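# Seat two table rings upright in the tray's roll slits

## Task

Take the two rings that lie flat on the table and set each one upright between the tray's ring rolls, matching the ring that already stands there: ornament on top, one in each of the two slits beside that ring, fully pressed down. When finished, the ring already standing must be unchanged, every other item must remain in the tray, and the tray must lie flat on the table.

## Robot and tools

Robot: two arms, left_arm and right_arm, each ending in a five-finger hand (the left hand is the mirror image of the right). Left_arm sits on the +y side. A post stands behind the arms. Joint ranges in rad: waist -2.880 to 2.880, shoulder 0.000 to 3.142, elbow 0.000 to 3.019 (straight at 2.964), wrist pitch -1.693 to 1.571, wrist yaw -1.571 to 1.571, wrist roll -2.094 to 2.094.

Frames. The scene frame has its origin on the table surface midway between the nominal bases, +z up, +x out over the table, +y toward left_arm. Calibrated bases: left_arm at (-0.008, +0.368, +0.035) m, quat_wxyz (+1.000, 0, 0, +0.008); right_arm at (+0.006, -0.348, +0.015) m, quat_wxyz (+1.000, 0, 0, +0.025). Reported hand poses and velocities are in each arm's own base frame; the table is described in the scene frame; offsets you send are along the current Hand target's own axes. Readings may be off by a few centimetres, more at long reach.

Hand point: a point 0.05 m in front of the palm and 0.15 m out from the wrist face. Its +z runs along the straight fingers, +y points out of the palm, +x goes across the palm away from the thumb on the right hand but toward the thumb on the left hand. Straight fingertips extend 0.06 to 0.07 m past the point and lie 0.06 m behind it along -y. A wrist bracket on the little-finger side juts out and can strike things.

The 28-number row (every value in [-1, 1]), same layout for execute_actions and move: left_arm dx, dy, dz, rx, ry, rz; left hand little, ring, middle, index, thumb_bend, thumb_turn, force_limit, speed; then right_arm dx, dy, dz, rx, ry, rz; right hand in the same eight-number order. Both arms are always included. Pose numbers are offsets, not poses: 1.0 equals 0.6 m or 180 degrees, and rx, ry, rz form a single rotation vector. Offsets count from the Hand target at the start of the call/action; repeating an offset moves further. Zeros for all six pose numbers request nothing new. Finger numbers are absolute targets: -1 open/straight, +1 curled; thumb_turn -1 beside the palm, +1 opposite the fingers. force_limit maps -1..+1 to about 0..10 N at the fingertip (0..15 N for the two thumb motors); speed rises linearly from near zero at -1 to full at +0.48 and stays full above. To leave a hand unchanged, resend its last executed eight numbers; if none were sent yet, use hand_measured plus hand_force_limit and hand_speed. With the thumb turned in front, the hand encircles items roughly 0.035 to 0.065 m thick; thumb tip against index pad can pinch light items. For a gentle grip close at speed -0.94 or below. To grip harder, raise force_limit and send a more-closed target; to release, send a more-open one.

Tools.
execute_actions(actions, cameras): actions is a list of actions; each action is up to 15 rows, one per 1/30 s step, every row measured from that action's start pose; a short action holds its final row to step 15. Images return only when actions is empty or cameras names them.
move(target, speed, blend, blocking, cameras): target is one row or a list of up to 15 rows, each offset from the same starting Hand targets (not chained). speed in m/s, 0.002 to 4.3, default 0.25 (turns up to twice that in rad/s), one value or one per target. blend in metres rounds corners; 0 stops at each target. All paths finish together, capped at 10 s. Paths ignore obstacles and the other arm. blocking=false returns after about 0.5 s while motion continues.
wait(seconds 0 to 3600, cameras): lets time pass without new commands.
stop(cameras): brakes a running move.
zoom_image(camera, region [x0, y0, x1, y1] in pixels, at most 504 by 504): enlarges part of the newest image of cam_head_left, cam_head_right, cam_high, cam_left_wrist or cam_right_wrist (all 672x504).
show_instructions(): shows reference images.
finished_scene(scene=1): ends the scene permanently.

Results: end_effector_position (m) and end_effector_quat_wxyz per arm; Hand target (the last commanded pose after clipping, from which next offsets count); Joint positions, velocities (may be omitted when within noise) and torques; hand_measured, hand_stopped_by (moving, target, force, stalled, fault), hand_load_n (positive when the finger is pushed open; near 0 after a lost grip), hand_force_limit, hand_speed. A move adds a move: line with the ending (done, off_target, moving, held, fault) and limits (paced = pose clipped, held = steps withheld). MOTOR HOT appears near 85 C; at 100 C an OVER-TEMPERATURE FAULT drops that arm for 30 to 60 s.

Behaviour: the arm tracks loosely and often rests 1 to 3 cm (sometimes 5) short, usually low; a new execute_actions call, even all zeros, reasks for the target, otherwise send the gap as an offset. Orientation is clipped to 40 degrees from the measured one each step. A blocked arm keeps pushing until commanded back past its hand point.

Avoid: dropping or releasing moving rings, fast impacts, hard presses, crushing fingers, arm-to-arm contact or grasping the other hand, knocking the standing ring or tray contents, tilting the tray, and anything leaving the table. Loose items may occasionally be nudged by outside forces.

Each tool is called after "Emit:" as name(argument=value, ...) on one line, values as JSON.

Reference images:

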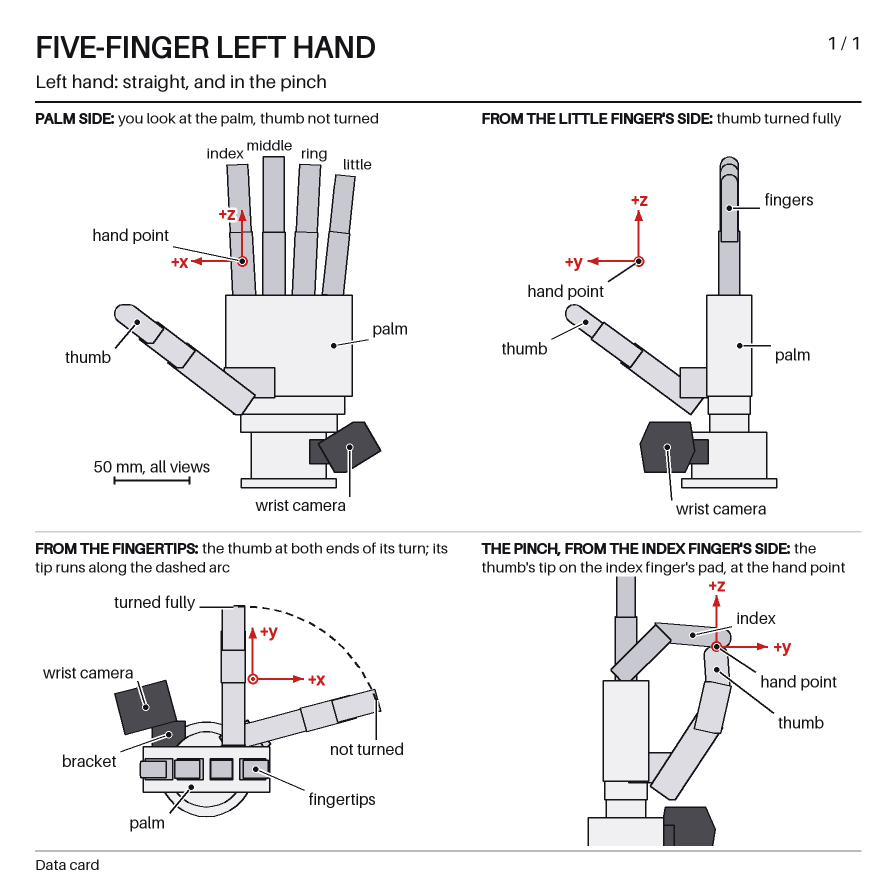

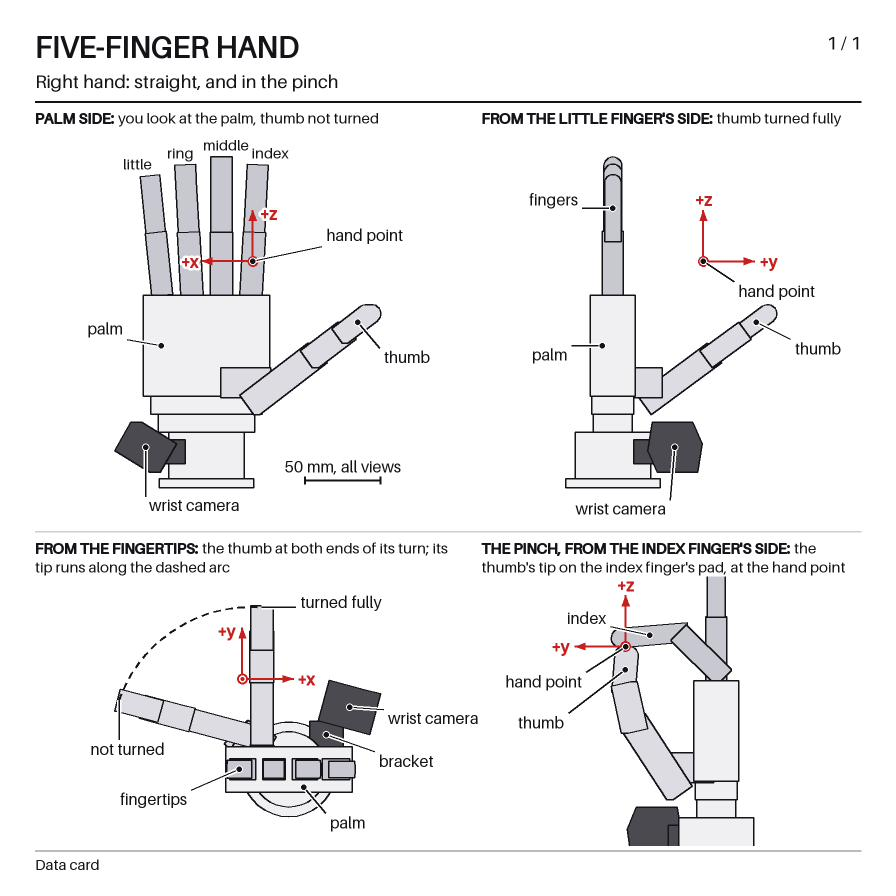

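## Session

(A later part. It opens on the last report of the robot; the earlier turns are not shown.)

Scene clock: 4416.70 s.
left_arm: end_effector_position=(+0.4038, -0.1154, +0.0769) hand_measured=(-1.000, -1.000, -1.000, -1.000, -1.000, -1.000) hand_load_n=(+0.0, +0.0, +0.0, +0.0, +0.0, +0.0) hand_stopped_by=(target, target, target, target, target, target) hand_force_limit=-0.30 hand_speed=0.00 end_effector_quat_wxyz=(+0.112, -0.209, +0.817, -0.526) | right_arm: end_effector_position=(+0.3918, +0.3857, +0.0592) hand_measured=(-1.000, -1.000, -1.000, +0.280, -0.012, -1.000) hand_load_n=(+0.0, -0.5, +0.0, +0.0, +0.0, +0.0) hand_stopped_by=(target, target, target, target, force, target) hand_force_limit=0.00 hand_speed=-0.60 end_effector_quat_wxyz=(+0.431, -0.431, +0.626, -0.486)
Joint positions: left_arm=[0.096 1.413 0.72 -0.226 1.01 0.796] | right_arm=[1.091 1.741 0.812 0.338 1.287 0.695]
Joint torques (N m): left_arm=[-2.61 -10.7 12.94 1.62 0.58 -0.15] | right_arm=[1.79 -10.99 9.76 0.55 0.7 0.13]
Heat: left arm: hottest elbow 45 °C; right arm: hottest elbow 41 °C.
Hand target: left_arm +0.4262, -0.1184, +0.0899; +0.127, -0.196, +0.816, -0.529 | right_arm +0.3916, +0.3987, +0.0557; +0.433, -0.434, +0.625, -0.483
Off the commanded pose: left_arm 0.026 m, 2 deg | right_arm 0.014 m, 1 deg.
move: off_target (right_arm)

Emit:
move(target=[0,0,0,0,0,0,-1,-1,-1,-1,-1,-1,-0.3,0,0.002,0.0163,0.0026,0,0,0,-1,-1,-1,0.28,0,-1,0.0,-0.6], speed=0.03, cameras=["cam_left_wrist","cam_right_wrist"])

Emit:
zoom_image(camera="cam_left_wrist", region=[320, 180, 440, 280])

Emit:
zoom_image(camera="cam_right_wrist", region=[300, 160, 440, 300])

Scene clock: 4419.67 s.
left_arm: end_effector_position=(+0.4038, -0.1154, +0.0769) hand_measured=(-1.000, -1.000, -1.000, -1.000, -1.000, -1.000) hand_load_n=(+0.0, +0.0, +0.0, +0.0, +0.0, +0.0) hand_stopped_by=(target, target, target, target, target, target) hand_force_limit=-0.30 hand_speed=0.00 end_effector_quat_wxyz=(+0.112, -0.209, +0.817, -0.526) | right_arm: end_effector_position=(+0.3910, +0.3846, +0.0470) hand_measured=(-1.000, -1.000, -1.000, +0.280, -0.012, -1.000) hand_load_n=(+0.0, -0.5, +0.0, +0.0, +0.0, +0.0) hand_stopped_by=(target, target, target, target, force, target) hand_force_limit=0.00 hand_speed=-0.60 end_effector_quat_wxyz=(+0.424, -0.437, +0.624, -0.489)
Joint positions: left_arm=[0.096 1.413 0.72 -0.226 1.01 0.796] | right_arm=[1.091 1.766 0.812 0.34 1.287 0.699]
Joint torques (N m): left_arm=[-1.79 -10.52 12.97 1.62 0.56 -0.19] | right_arm=[1.73 -10.87 9.16 1.2 0.72 0.12]
Heat: left arm: hottest elbow 46 °C; right arm: hottest elbow 41 °C.
Hand target: left_arm +0.4262, -0.1184, +0.0899; +0.127, -0.196, +0.816, -0.529 | right_arm +0.3914, +0.3988, +0.0456; +0.433, -0.434, +0.625, -0.483
Off the commanded pose: left_arm 0.026 m, 2 deg | right_arm 0.014 m, 1 deg.
move: off_target (right_arm)

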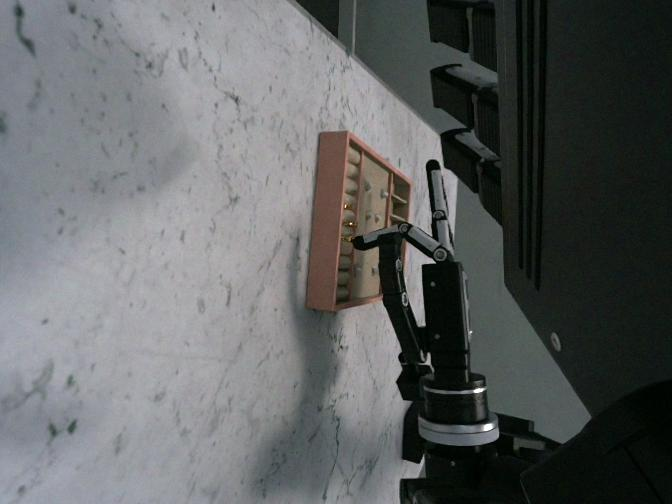

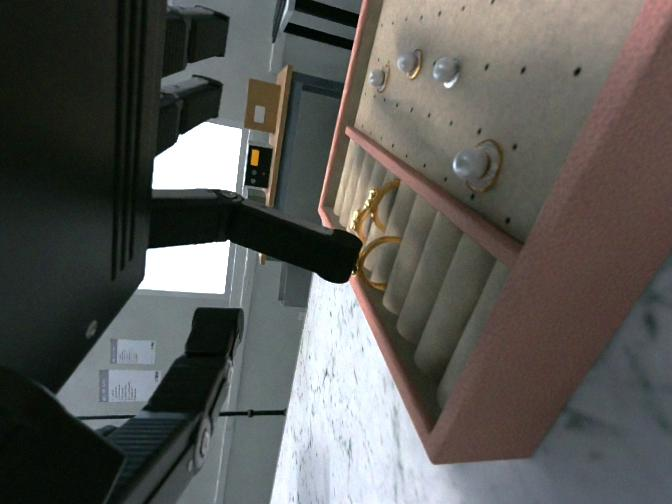

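Scaled by 4.200.

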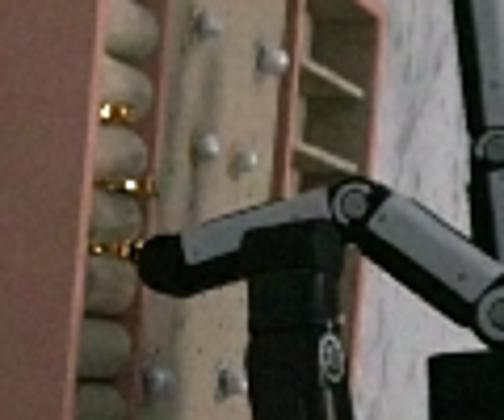

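Scaled by 3.600.

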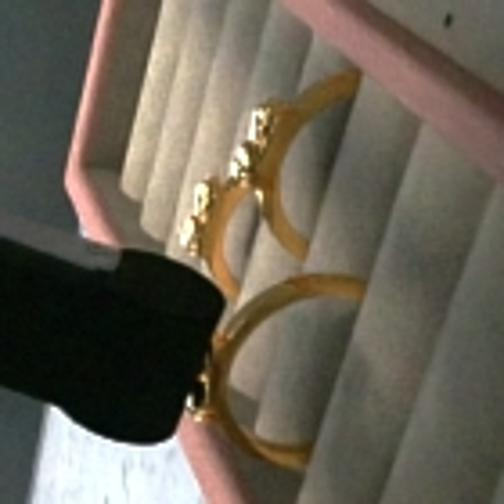

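Emit:
move(target=[0,0,0,0,0,0,-1,-1,-1,-1,-1,-1,-0.3,0,0,0,0,0,0,0,-1,-1,-1,0.235,0,-1,0.0,-0.8], speed=0.03, cameras=["cam_left_wrist","cam_right_wrist"])

Emit:
zoom_image(camera="cam_left_wrist", region=[335, 205, 385, 255])

Emit:
zoom_image(camera="cam_right_wrist", region=[300, 160, 440, 300])

Scene clock: 4422.80 s.
left_arm: end_effector_position=(+0.4038, -0.1154, +0.0769) hand_measured=(-1.000, -1.000, -1.000, -1.000, -1.000, -1.000) hand_load_n=(+0.0, +0.0, +0.0, +0.0, +0.0, -0.5) hand_stopped_by=(target, target, target, target, target, target) hand_force_limit=-0.30 hand_speed=0.00 end_effector_quat_wxyz=(+0.112, -0.209, +0.817, -0.526) | right_arm: end_effector_position=(+0.3910, +0.3846, +0.0470) hand_measured=(-1.000, -1.000, -1.000, +0.234, -0.012, -1.000) hand_load_n=(+0.0, +0.0, +0.0, +0.0, +0.0, -0.5) hand_stopped_by=(target, target, target, target, force, target) hand_force_limit=0.00 hand_speed=-0.80 end_effector_quat_wxyz=(+0.424, -0.437, +0.624, -0.489)
Joint positions: left_arm=[0.096 1.413 0.72 -0.226 1.01 0.796] | right_arm=[1.091 1.766 0.812 0.34 1.287 0.699]
Joint torques (N m): left_arm=[-2.67 -10.93 12.75 1.63 0.57 -0.12] | right_arm=[1.79 -10.75 9.17 1.17 0.72 0.13]
Heat: left arm: hottest elbow 46 °C; right arm: hottest elbow 42 °C.
Hand target: left_arm +0.4262, -0.1184, +0.0899; +0.127, -0.196, +0.816, -0.529 | right_arm +0.3914, +0.3988, +0.0456; +0.433, -0.434, +0.625, -0.483
Off the commanded pose: left_arm 0.026 m, 2 deg | right_arm 0.014 m, 1 deg.
move: done

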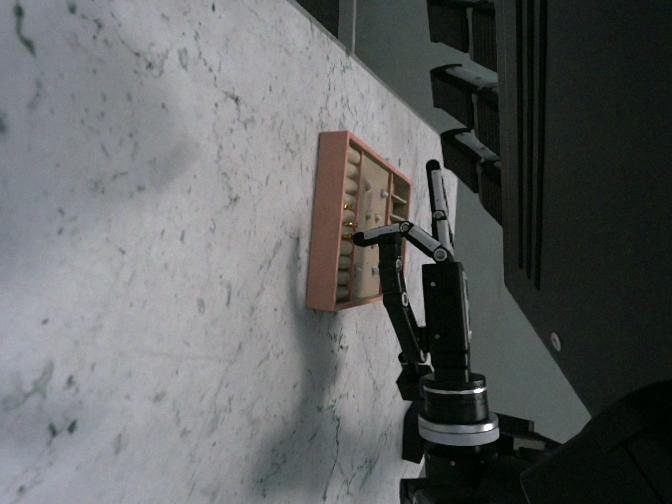

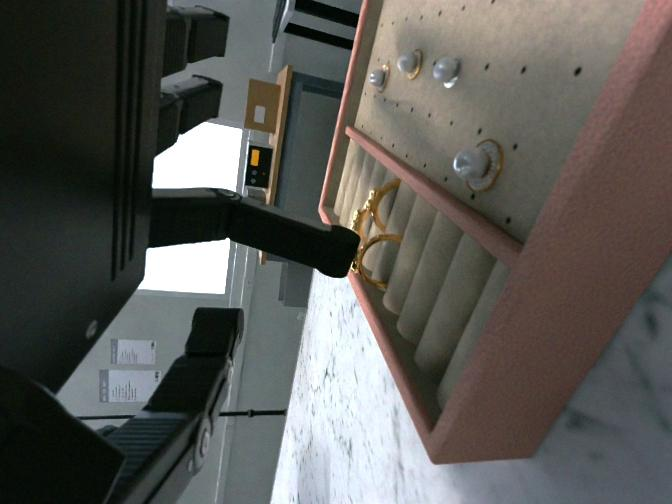

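Scaled by 10.080.

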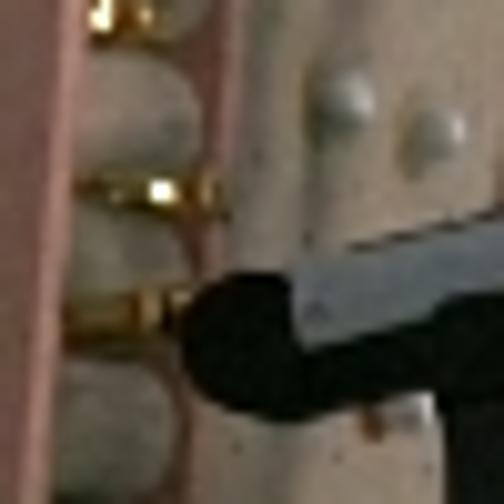

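Scaled by 3.600.

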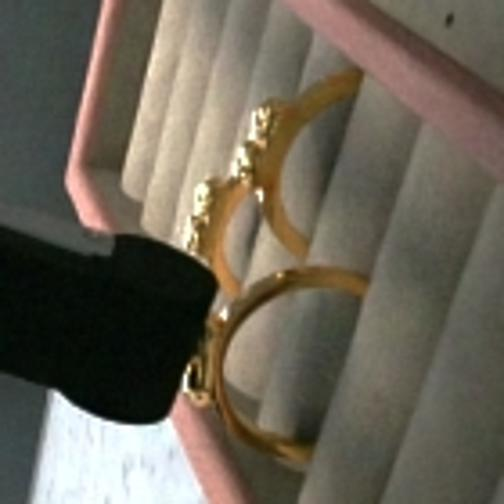

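Emit:
move(target=[[0,0,0,0,0,0,-1,-1,-1,-1,-1,-1,-0.3,0,0,0,0,0,0,0,-1,-1,-1,0.28,0,-1,0.0,-0.8],[0,0,0,0,0,0,-1,-1,-1,-1,-1,-1,-0.3,0,-0.0028,-0.0228,-0.0036,0,0,0,-1,-1,-1,0.28,0,-1,0.0,-0.8]], speed=0.03, cameras=["cam_left_wrist","cam_right_wrist"])

Emit:
zoom_image(camera="cam_left_wrist", region=[335, 205, 385, 255])

Emit:
zoom_image(camera="cam_right_wrist", region=[300, 160, 440, 300])

Scene clock: 4430.97 s.
left_arm: end_effector_position=(+0.4038, -0.1154, +0.0769) hand_measured=(-1.000, -1.000, -1.000, -1.000, -1.000, -1.000) hand_load_n=(-0.5, +0.0, +0.0, +0.0, +0.0, +0.0) hand_stopped_by=(target, target, target, target, target, target) hand_force_limit=-0.30 hand_speed=0.00 end_effector_quat_wxyz=(+0.112, -0.209, +0.817, -0.526) | right_arm: end_effector_position=(+0.3901, +0.3830, +0.0455) hand_measured=(-1.000, -1.000, -1.000, +0.280, -0.012, -1.000) hand_load_n=(+0.0, +0.0, +0.0, +0.0, +0.0, -0.5) hand_stopped_by=(target, target, target, target, force, target) hand_force_limit=0.00 hand_speed=-0.80 end_effector_quat_wxyz=(+0.420, -0.441, +0.623, -0.491)
Joint positions: left_arm=[0.096 1.413 0.72 -0.226 1.01 0.796] | right_arm=[1.091 1.765 0.812 0.325 1.287 0.699]
Joint torques (N m): left_arm=[-2.02 -10.75 12.9 1.52 0.61 -0.2] | right_arm=[1.85 -13.45 9.57 0.59 0.69 0.12]
Heat: left arm: hottest elbow 46 °C; right arm: hottest elbow 42 °C.
Hand target: left_arm +0.4262, -0.1184, +0.0899; +0.127, -0.196, +0.816, -0.529 | right_arm +0.3915, +0.3988, +0.0597; +0.434, -0.434, +0.625, -0.483
Off the commanded pose: left_arm 0.026 m, 2 deg | right_arm 0.021 m, 2 deg.
move: off_target (right_arm)

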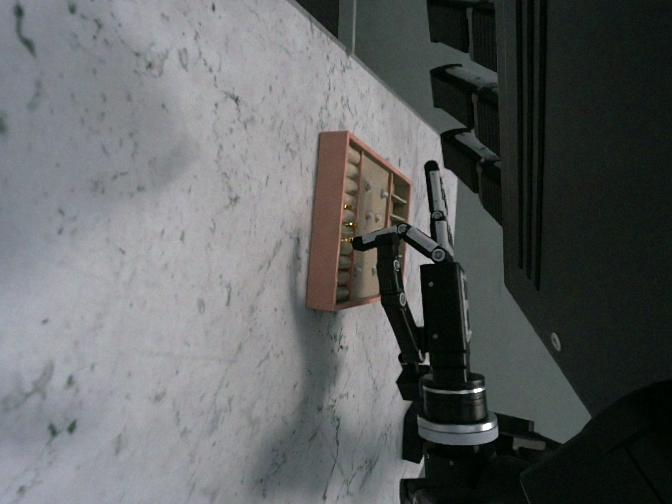

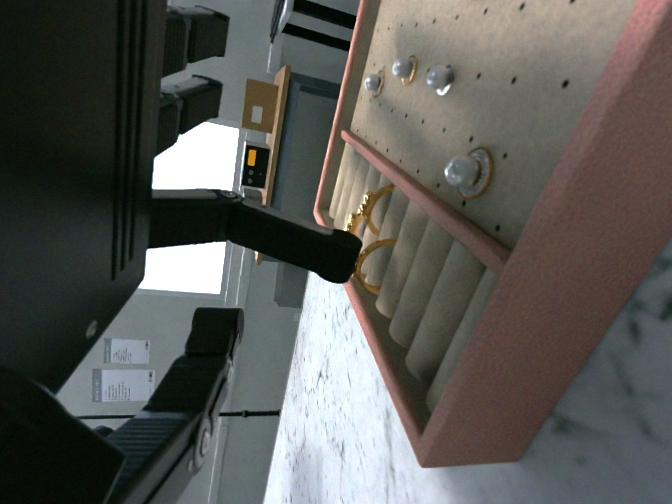

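Scaled by 10.080.

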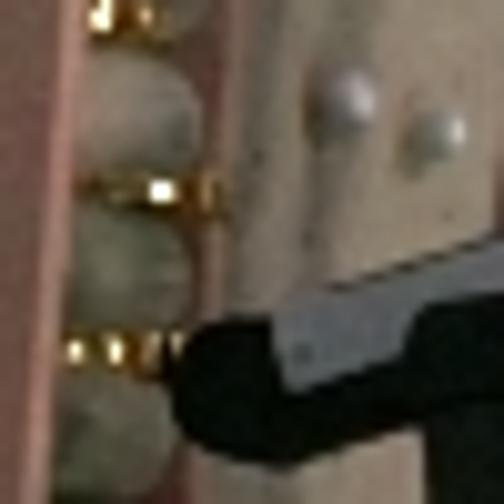

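Scaled by 3.600.

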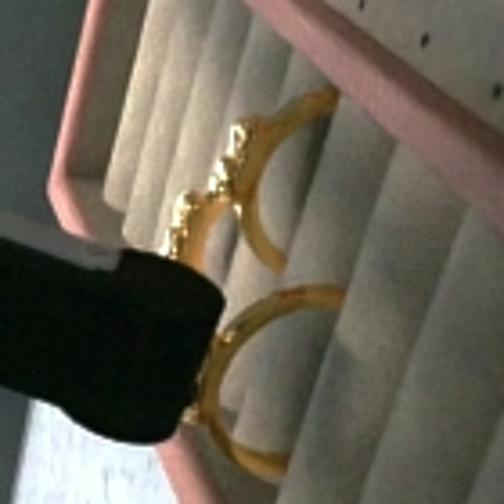

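Emit:
move(target=[0,0,0,0,0,0,-1,-1,-1,-1,-1,-1,-0.3,0,-0.0014,-0.0114,-0.0018,0,0,0,-1,-1,-1,0.28,0,-1,0.0,-0.8], speed=0.03, cameras=["cam_left_wrist","cam_right_wrist"])

Emit:
zoom_image(camera="cam_left_wrist", region=[335, 205, 385, 255])

Scene clock: 4433.20 s.
left_arm: end_effector_position=(+0.4038, -0.1154, +0.0769) hand_measured=(-1.000, -1.000, -1.000, -1.000, -1.000, -1.000) hand_load_n=(+0.0, +0.0, +0.0, +0.0, +0.0, +0.0) hand_stopped_by=(target, target, target, target, target, target) hand_force_limit=-0.30 hand_speed=0.00 end_effector_quat_wxyz=(+0.112, -0.209, +0.817, -0.526) | right_arm: end_effector_position=(+0.3896, +0.3819, +0.0520) hand_measured=(-1.000, -1.000, -1.000, +0.280, -0.012, -1.000) hand_load_n=(+0.0, +0.0, +0.0, +0.0, +0.0, +0.0) hand_stopped_by=(target, target, target, target, force, target) hand_force_limit=0.00 hand_speed=-0.80 end_effector_quat_wxyz=(+0.419, -0.442, +0.622, -0.492)
Joint positions: left_arm=[0.096 1.413 0.72 -0.226 1.01 0.796] | right_arm=[1.091 1.747 0.812 0.304 1.287 0.699]
Joint torques (N m): left_arm=[-1.85 -10.34 12.79 1.87 0.56 -0.12] | right_arm=[1.9 -13.22 10.06 0.64 0.67 0.12]
Heat: left arm: hottest elbow 46 °C; right arm: hottest elbow 42 °C.
Hand target: left_arm +0.4262, -0.1184, +0.0899; +0.127, -0.196, +0.816, -0.529 | right_arm +0.3915, +0.3988, +0.0665; +0.433, -0.434, +0.625, -0.483
Off the commanded pose: left_arm 0.026 m, 2 deg | right_arm 0.022 m, 2 deg.
move: off_target (right_arm)

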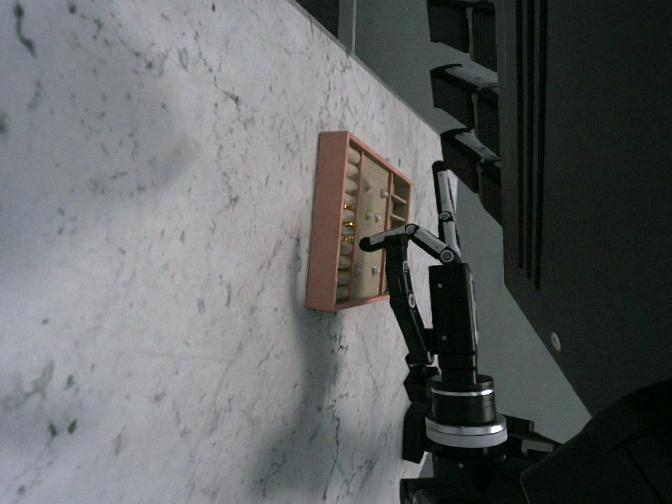

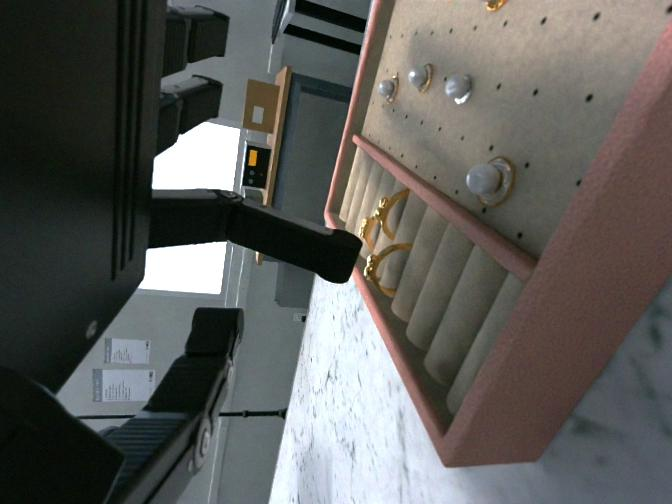

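Scaled by 10.080.

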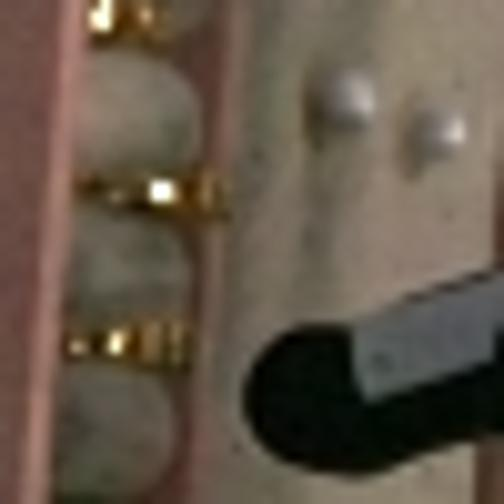

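Emit:
move(target=[0,0,0,0,0,0,-1,-1,-1,-1,-1,-1,-0.3,0,0,0,0,0,0,0,-1,-1,-1,0.2,0,-1,0.0,-0.6], speed=0.03, cameras=["cam_left_wrist","cam_right_wrist"])

Emit:
zoom_image(camera="cam_left_wrist", region=[335, 205, 385, 255])

Emit:
zoom_image(camera="cam_right_wrist", region=[300, 160, 440, 300])

Scene clock: 4436.57 s.
left_arm: end_effector_position=(+0.4038, -0.1154, +0.0769) hand_measured=(-1.000, -1.000, -1.000, -1.000, -1.000, -1.000) hand_load_n=(+0.0, +0.0, +0.0, -0.5, +0.0, -0.5) hand_stopped_by=(target, target, target, target, target, target) hand_force_limit=-0.30 hand_speed=0.00 end_effector_quat_wxyz=(+0.112, -0.209, +0.817, -0.526) | right_arm: end_effector_position=(+0.3895, +0.3818, +0.0519) hand_measured=(-1.000, -1.000, -1.000, +0.200, -0.012, -1.000) hand_load_n=(+0.0, +0.0, -0.5, +0.0, +0.0, +0.0) hand_stopped_by=(target, target, target, target, force, target) hand_force_limit=0.00 hand_speed=-0.60 end_effector_quat_wxyz=(+0.419, -0.442, +0.622, -0.492)
Joint positions: left_arm=[0.096 1.413 0.72 -0.226 1.01 0.796] | right_arm=[1.091 1.747 0.812 0.304 1.287 0.699]
Joint torques (N m): left_arm=[-1.55 -11.34 12.89 1.63 0.61 -0.18] | right_arm=[2.02 -13.51 10.09 0.4 0.73 0.12]
Heat: left arm: hottest elbow 46 °C; right arm: hottest elbow 42 °C.
Hand target: left_arm +0.4262, -0.1184, +0.0899; +0.127, -0.196, +0.816, -0.529 | right_arm +0.3915, +0.3988, +0.0665; +0.433, -0.434, +0.625, -0.483
Off the commanded pose: left_arm 0.026 m, 2 deg | right_arm 0.022 m, 2 deg.
move: done

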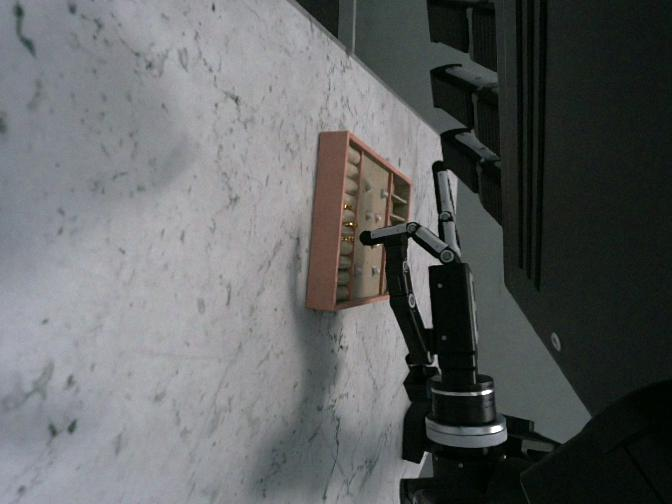

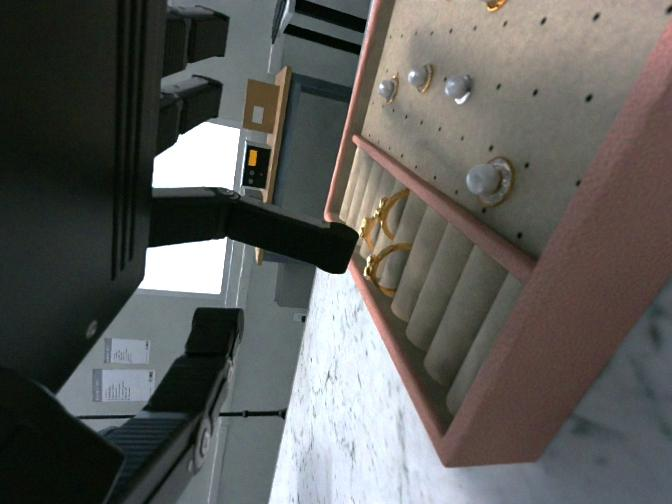

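Scaled by 10.080.

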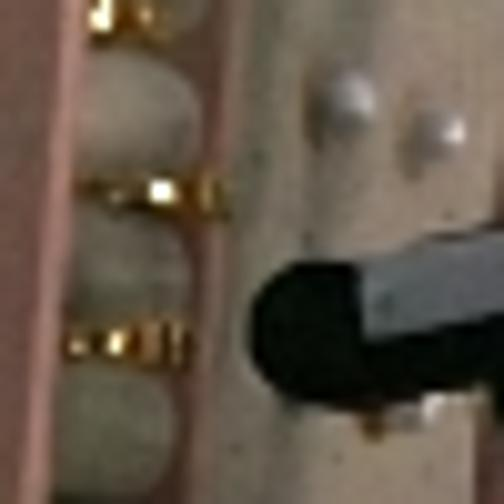

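Scaled by 3.600.

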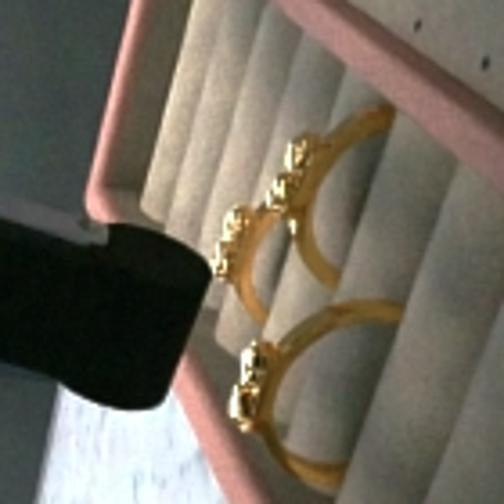

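Emit:
move(target=[0,0,0,0,0,0,-1,-1,-1,-1,-1,-1,-0.3,0,-0.0081,-0.00727,0.0004,0.0021,-0.0042,0.0116,-1,-1,-1,0.228,0,-1,0.0,-0.6], speed=0.03, cameras=["cam_left_wrist","cam_right_wrist"])

Emit:
zoom_image(camera="cam_left_wrist", region=[335, 205, 385, 255])

Emit:
zoom_image(camera="cam_right_wrist", region=[300, 160, 440, 300])

Scene clock: 4440.27 s.
left_arm: end_effector_position=(+0.4038, -0.1154, +0.0769) hand_measured=(-1.000, -1.000, -1.000, -1.000, -1.000, -1.000) hand_load_n=(+0.0, +0.0, +0.0, +0.0, +0.0, -0.5) hand_stopped_by=(target, target, target, target, target, target) hand_force_limit=-0.30 hand_speed=0.00 end_effector_quat_wxyz=(+0.112, -0.209, +0.817, -0.526) | right_arm: end_effector_position=(+0.3914, +0.3860, +0.0564) hand_measured=(-1.000, -1.000, -1.000, +0.228, -0.012, -1.000) hand_load_n=(-0.5, +0.0, +0.0, +0.0, +0.0, +0.0) hand_stopped_by=(target, target, target, target, force, target) hand_force_limit=0.00 hand_speed=-0.60 end_effector_quat_wxyz=(+0.430, -0.433, +0.626, -0.485)
Joint positions: left_arm=[0.096 1.413 0.72 -0.226 1.01 0.796] | right_arm=[1.091 1.746 0.812 0.337 1.285 0.699]
Joint torques (N m): left_arm=[-1.55 -10.75 12.88 1.5 0.62 -0.19] | right_arm=[1.79 -13.22 9.5 1.31 0.49 0]
Heat: left arm: hottest elbow 46 °C; right arm: hottest elbow 42 °C.
Hand target: left_arm +0.4262, -0.1184, +0.0899; +0.127, -0.196, +0.816, -0.529 | right_arm +0.3935, +0.4027, +0.0716; +0.448, -0.424, +0.628, -0.474
Off the commanded pose: left_arm 0.026 m, 2 deg | right_arm 0.022 m, 3 deg.
move: off_target (right_arm)

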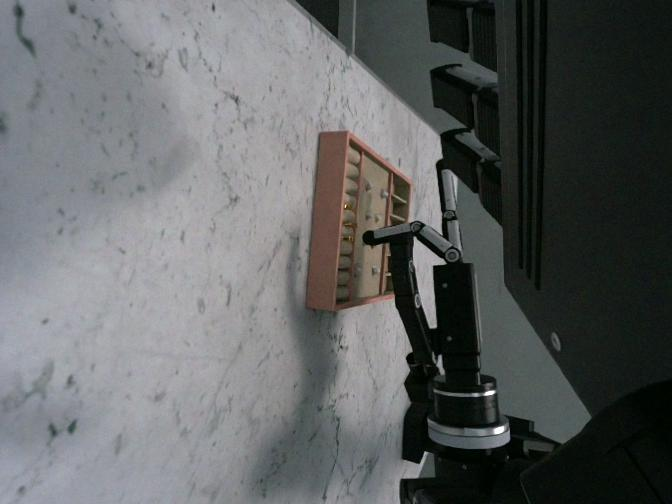

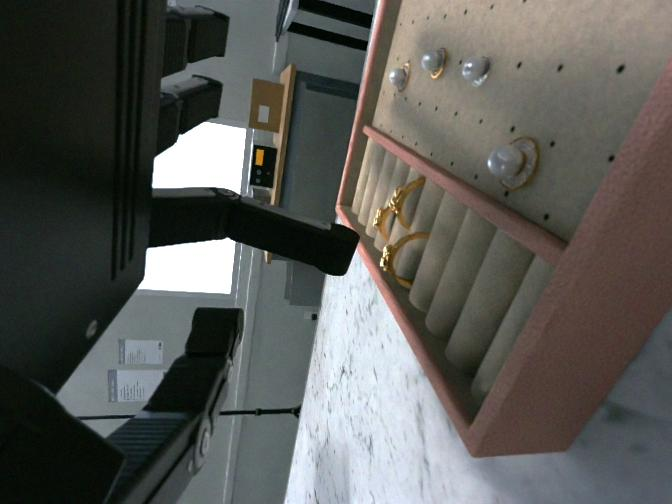

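Scaled by 10.080.

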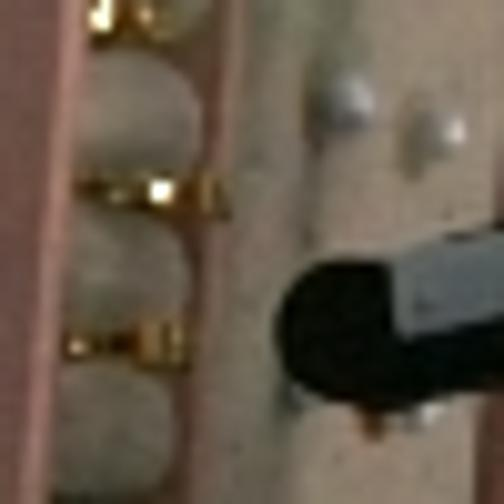

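Scaled by 3.600.

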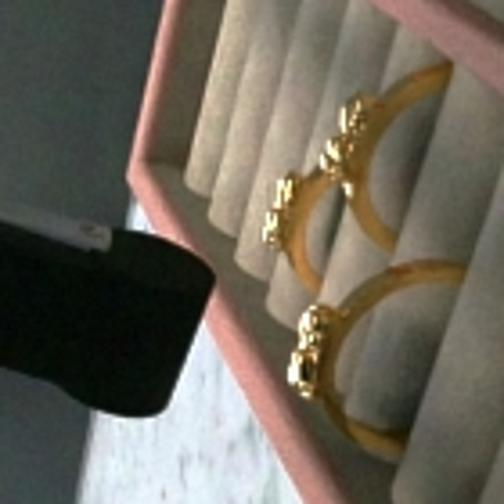

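Emit:
move(target=[0,0,0,0,0,0,-1,-1,-1,-1,-1,-1,-0.3,0,0.00324,0.01956,0.003,-0.0021,0.0042,-0.0116,-1,-1,-1,0.228,0,-1,0.0,-0.6], speed=0.03)

Scene clock: 4443.70 s.
left_arm: end_effector_position=(+0.4038, -0.1154, +0.0769) hand_measured=(-1.000, -1.000, -1.000, -1.000, -1.000, -1.000) hand_load_n=(+0.0, +0.0, +0.0, +0.0, +0.0, +0.0) hand_stopped_by=(target, target, target, target, target, target) hand_force_limit=-0.30 hand_speed=0.00 end_effector_quat_wxyz=(+0.112, -0.209, +0.817, -0.526) | right_arm: end_effector_position=(+0.3923, +0.3872, +0.0576) hand_measured=(-1.000, -1.000, -1.000, +0.228, -0.012, -1.000) hand_load_n=(+0.0, +0.0, +0.0, +0.0, +0.0, -0.5) hand_stopped_by=(target, target, target, target, force, target) hand_force_limit=0.00 hand_speed=-0.60 end_effector_quat_wxyz=(+0.428, -0.434, +0.626, -0.487)
Joint positions: left_arm=[0.096 1.413 0.72 -0.226 1.01 0.796] | right_arm=[1.091 1.746 0.82 0.322 1.287 0.699]
Joint torques (N m): left_arm=[-2.32 -10.52 12.86 1.48 0.56 -0.16] | right_arm=[2.08 -11.16 10.32 0.57 0.7 0.08]
Heat: left arm: hottest elbow 46 °C; right arm: hottest elbow 43 °C.
Hand target: left_arm +0.4262, -0.1184, +0.0899; +0.127, -0.196, +0.816, -0.529 | right_arm +0.3934, +0.4026, +0.0595; +0.433, -0.434, +0.625, -0.483
Off the commanded pose: left_arm 0.026 m, 2 deg | right_arm 0.016 m, 1 deg.
move: off_target (right_arm)

Emit:
move(target=[0,0,0,0,0,0,-1,-1,-1,-1,-1,-1,-0.3,0,0.0016,0.01304,0.0021,0,0,0,-1,-1,-1,0.228,0,-1,0.0,-0.6], speed=0.03, cameras=["cam_left_wrist","cam_right_wrist"])

Emit:
zoom_image(camera="cam_left_wrist", region=[335, 205, 385, 255])

Emit:
zoom_image(camera="cam_right_wrist", region=[300, 160, 440, 300])

Scene clock: 4447.13 s.
left_arm: end_effector_position=(+0.4038, -0.1154, +0.0769) hand_measured=(-1.000, -1.000, -1.000, -1.000, -1.000, -1.000) hand_load_n=(+0.0, +0.0, -0.5, +0.0, +0.0, +0.0) hand_stopped_by=(target, target, target, target, target, target) hand_force_limit=-0.30 hand_speed=0.00 end_effector_quat_wxyz=(+0.112, -0.209, +0.817, -0.526) | right_arm: end_effector_position=(+0.3918, +0.3862, +0.0507) hand_measured=(-1.000, -1.000, -1.000, +0.228, -0.012, -1.000) hand_load_n=(+0.0, +0.0, +0.0, +0.0, +0.0, +0.0) hand_stopped_by=(target, target, target, target, force, target) hand_force_limit=0.00 hand_speed=-0.60 end_effector_quat_wxyz=(+0.423, -0.438, +0.624, -0.490)
Joint positions: left_arm=[0.096 1.413 0.72 -0.226 1.01 0.796] | right_arm=[1.091 1.76 0.82 0.322 1.287 0.699]
Joint torques (N m): left_arm=[-1.85 -10.58 13 1.54 0.58 -0.19] | right_arm=[1.67 -10.99 9.89 1.25 0.7 0.13]
Heat: left arm: hottest elbow 46 °C; right arm: hottest elbow 43 °C.
Hand target: left_arm +0.4262, -0.1184, +0.0899; +0.127, -0.196, +0.816, -0.529 | right_arm +0.3934, +0.4026, +0.0513; +0.433, -0.434, +0.625, -0.483
Off the commanded pose: left_arm 0.026 m, 2 deg | right_arm 0.016 m, 1 deg.
move: off_target (right_arm)

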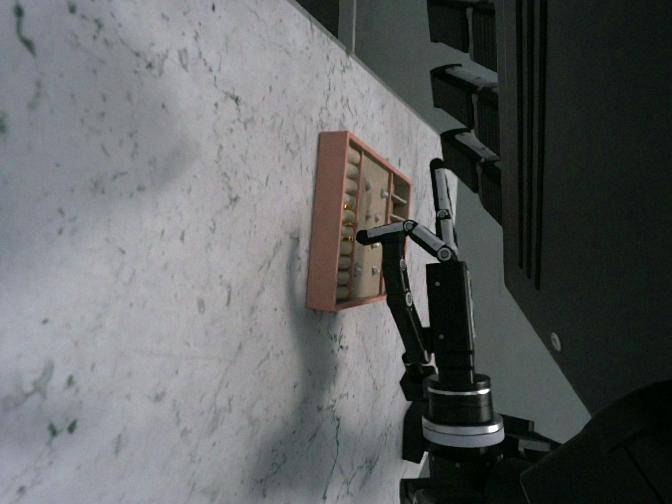

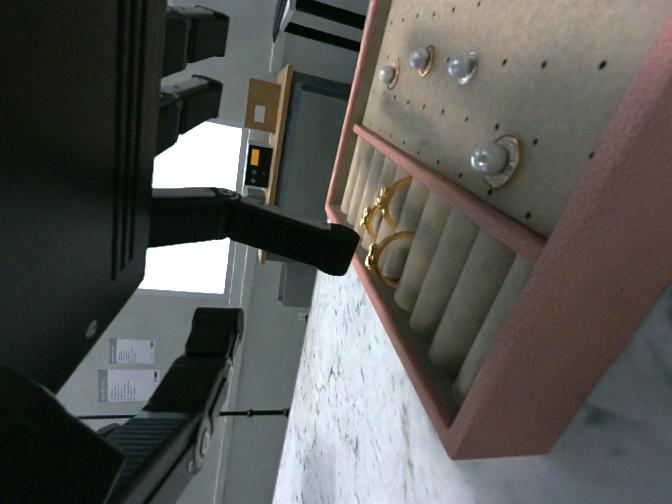

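Scaled by 10.080.

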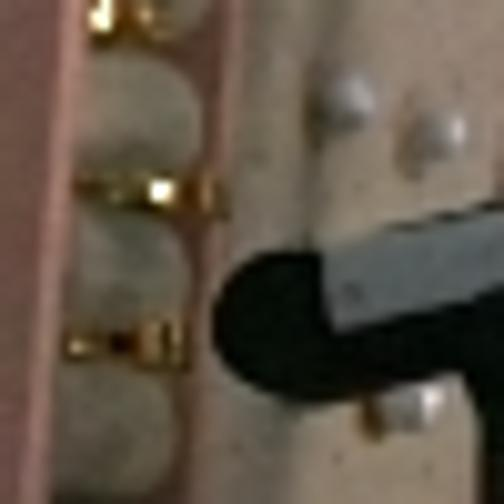

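Scaled by 3.600.

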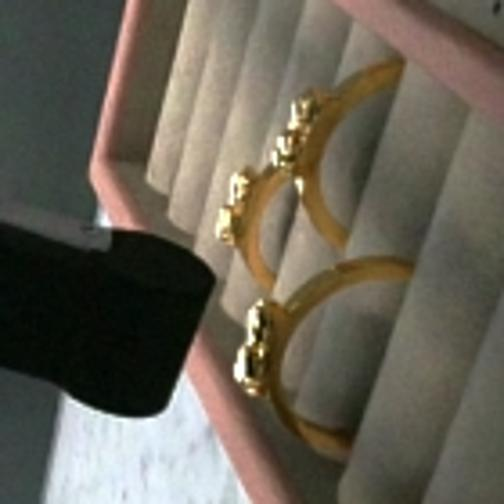

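Emit:
move(target=[0,0,0,0,0,0,-1,-1,-1,-1,-1,-1,-0.3,0,0.0008,0.00652,0.00105,0,0,0,-1,-1,-1,0.236,0,-1,0.0,-0.6], speed=0.02, cameras=["cam_left_wrist","cam_right_wrist"])

Emit:
zoom_image(camera="cam_left_wrist", region=[335, 205, 385, 255])

Emit:
zoom_image(camera="cam_right_wrist", region=[300, 160, 440, 300])

Scene clock: 4450.20 s.
left_arm: end_effector_position=(+0.4038, -0.1154, +0.0769) hand_measured=(-1.000, -1.000, -1.000, -1.000, -1.000, -1.000) hand_load_n=(+0.0, +0.0, +0.0, -0.5, +0.0, +0.0) hand_stopped_by=(target, target, target, target, target, target) hand_force_limit=-0.30 hand_speed=0.00 end_effector_quat_wxyz=(+0.112, -0.209, +0.817, -0.526) | right_arm: end_effector_position=(+0.3920, +0.3865, +0.0476) hand_measured=(-1.000, -1.000, -1.000, +0.236, -0.012, -1.000) hand_load_n=(+0.0, +0.0, +0.0, +0.0, +0.0, -0.5) hand_stopped_by=(target, target, target, target, force, target) hand_force_limit=0.00 hand_speed=-0.60 end_effector_quat_wxyz=(+0.423, -0.438, +0.624, -0.490)
Joint positions: left_arm=[0.096 1.413 0.72 -0.226 1.01 0.796] | right_arm=[1.091 1.768 0.82 0.33 1.287 0.699]
Joint torques (N m): left_arm=[-1.38 -11.22 12.96 1.48 0.55 -0.15] | right_arm=[2.14 -10.64 9.76 1.06 0.68 0.13]
Heat: left arm: hottest elbow 46 °C; right arm: hottest elbow 43 °C.
Hand target: left_arm +0.4262, -0.1184, +0.0899; +0.127, -0.196, +0.816, -0.529 | right_arm +0.3934, +0.4026, +0.0474; +0.433, -0.434, +0.625, -0.483
Off the commanded pose: left_arm 0.026 m, 2 deg | right_arm 0.016 m, 2 deg.
move: off_target (right_arm)

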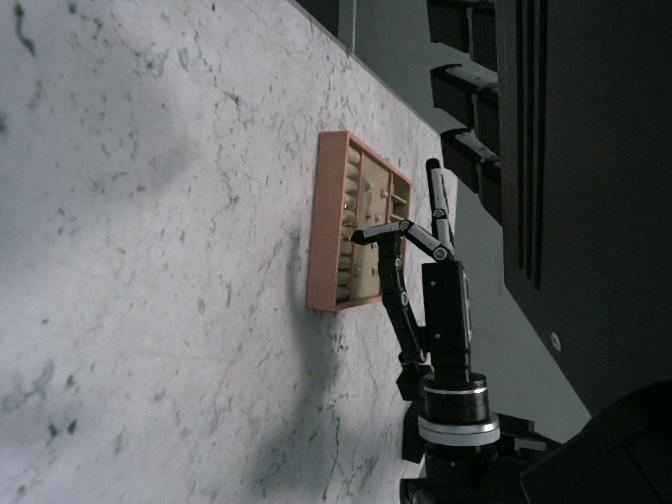

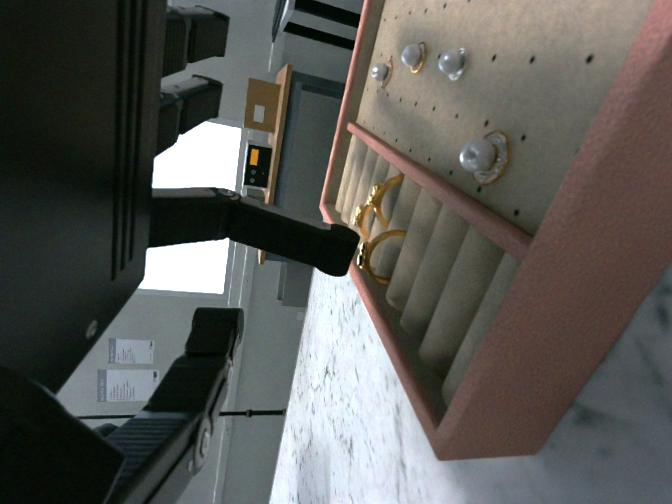

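Scaled by 10.080.

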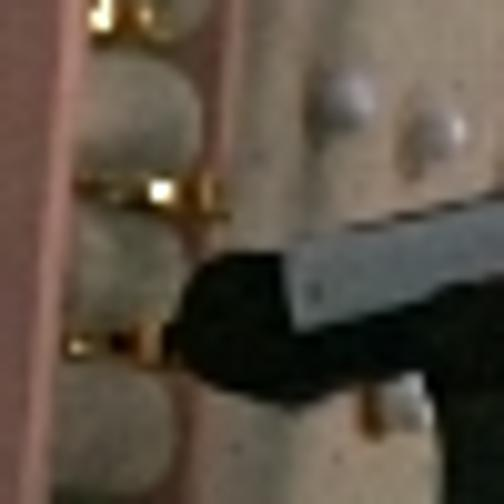

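Scaled by 3.600.

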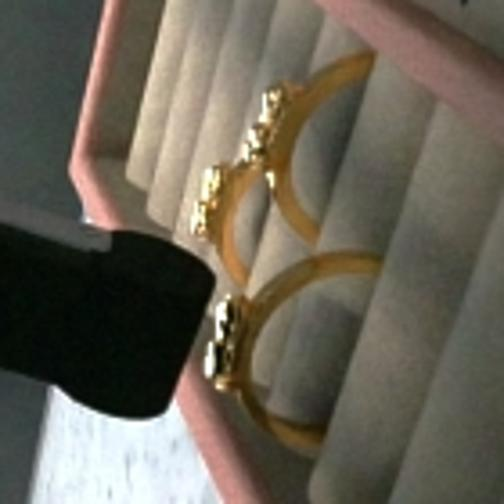

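Emit:
move(target=[0,0,0,0,0,0,-1,-1,-1,-1,-1,-1,-0.3,0,0.0006,0.00489,0.0008,0,0,0,-1,-1,-1,0.236,0,-1,0.0,-0.6], speed=0.02, cameras=["cam_left_wrist","cam_right_wrist"])

Emit:
zoom_image(camera="cam_left_wrist", region=[335, 205, 385, 255])

Emit:
zoom_image(camera="cam_right_wrist", region=[300, 160, 440, 300])

Scene clock: 4452.53 s.
left_arm: end_effector_position=(+0.4038, -0.1154, +0.0769) hand_measured=(-1.000, -1.000, -1.000, -1.000, -1.000, -1.000) hand_load_n=(+0.0, +0.0, +0.0, +0.0, +0.0, +0.0) hand_stopped_by=(target, target, target, target, target, target) hand_force_limit=-0.30 hand_speed=0.00 end_effector_quat_wxyz=(+0.112, -0.209, +0.817, -0.526) | right_arm: end_effector_position=(+0.3923, +0.3871, +0.0454) hand_measured=(-1.000, -1.000, -1.000, +0.236, -0.012, -1.000) hand_load_n=(+0.0, +0.0, +0.0, +0.0, +0.0, +0.0) hand_stopped_by=(target, target, target, target, force, target) hand_force_limit=0.00 hand_speed=-0.60 end_effector_quat_wxyz=(+0.424, -0.437, +0.624, -0.489)
Joint positions: left_arm=[0.096 1.413 0.72 -0.226 1.01 0.796] | right_arm=[1.091 1.775 0.82 0.338 1.287 0.7]
Joint torques (N m): left_arm=[-1.9 -10.81 12.9 1.58 0.58 -0.11] | right_arm=[1.79 -10.23 9.54 1.21 0.7 0.15]
Heat: left arm: hottest elbow 46 °C; right arm: hottest elbow 43 °C.
Hand target: left_arm +0.4262, -0.1184, +0.0899; +0.127, -0.196, +0.816, -0.529 | right_arm +0.3935, +0.4026, +0.0444; +0.433, -0.434, +0.625, -0.483
Off the commanded pose: left_arm 0.026 m, 2 deg | right_arm 0.016 m, 1 deg.
move: off_target (right_arm)

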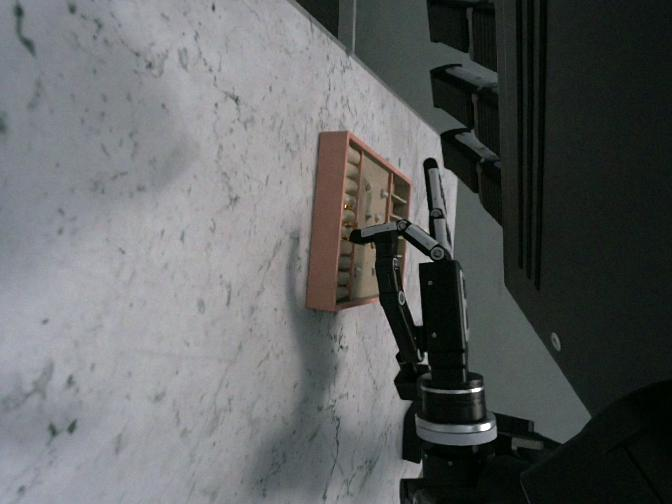

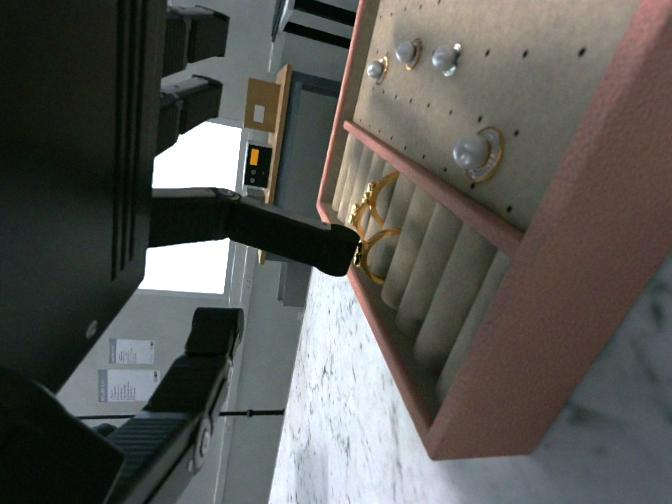

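Scaled by 10.080.

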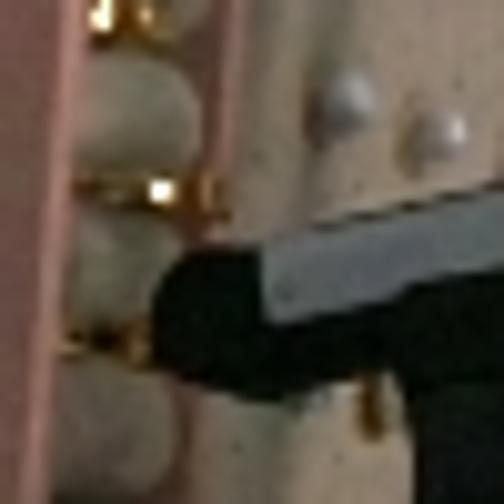

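Scaled by 3.600.

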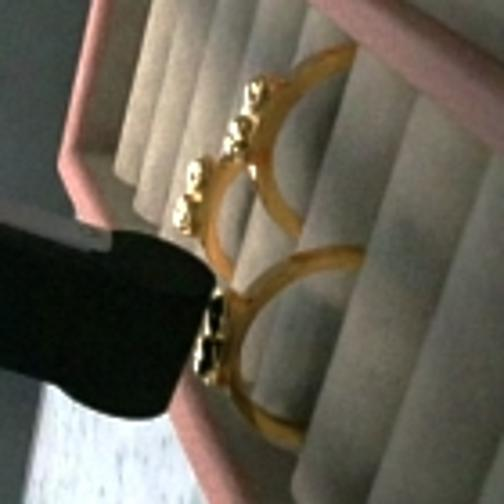

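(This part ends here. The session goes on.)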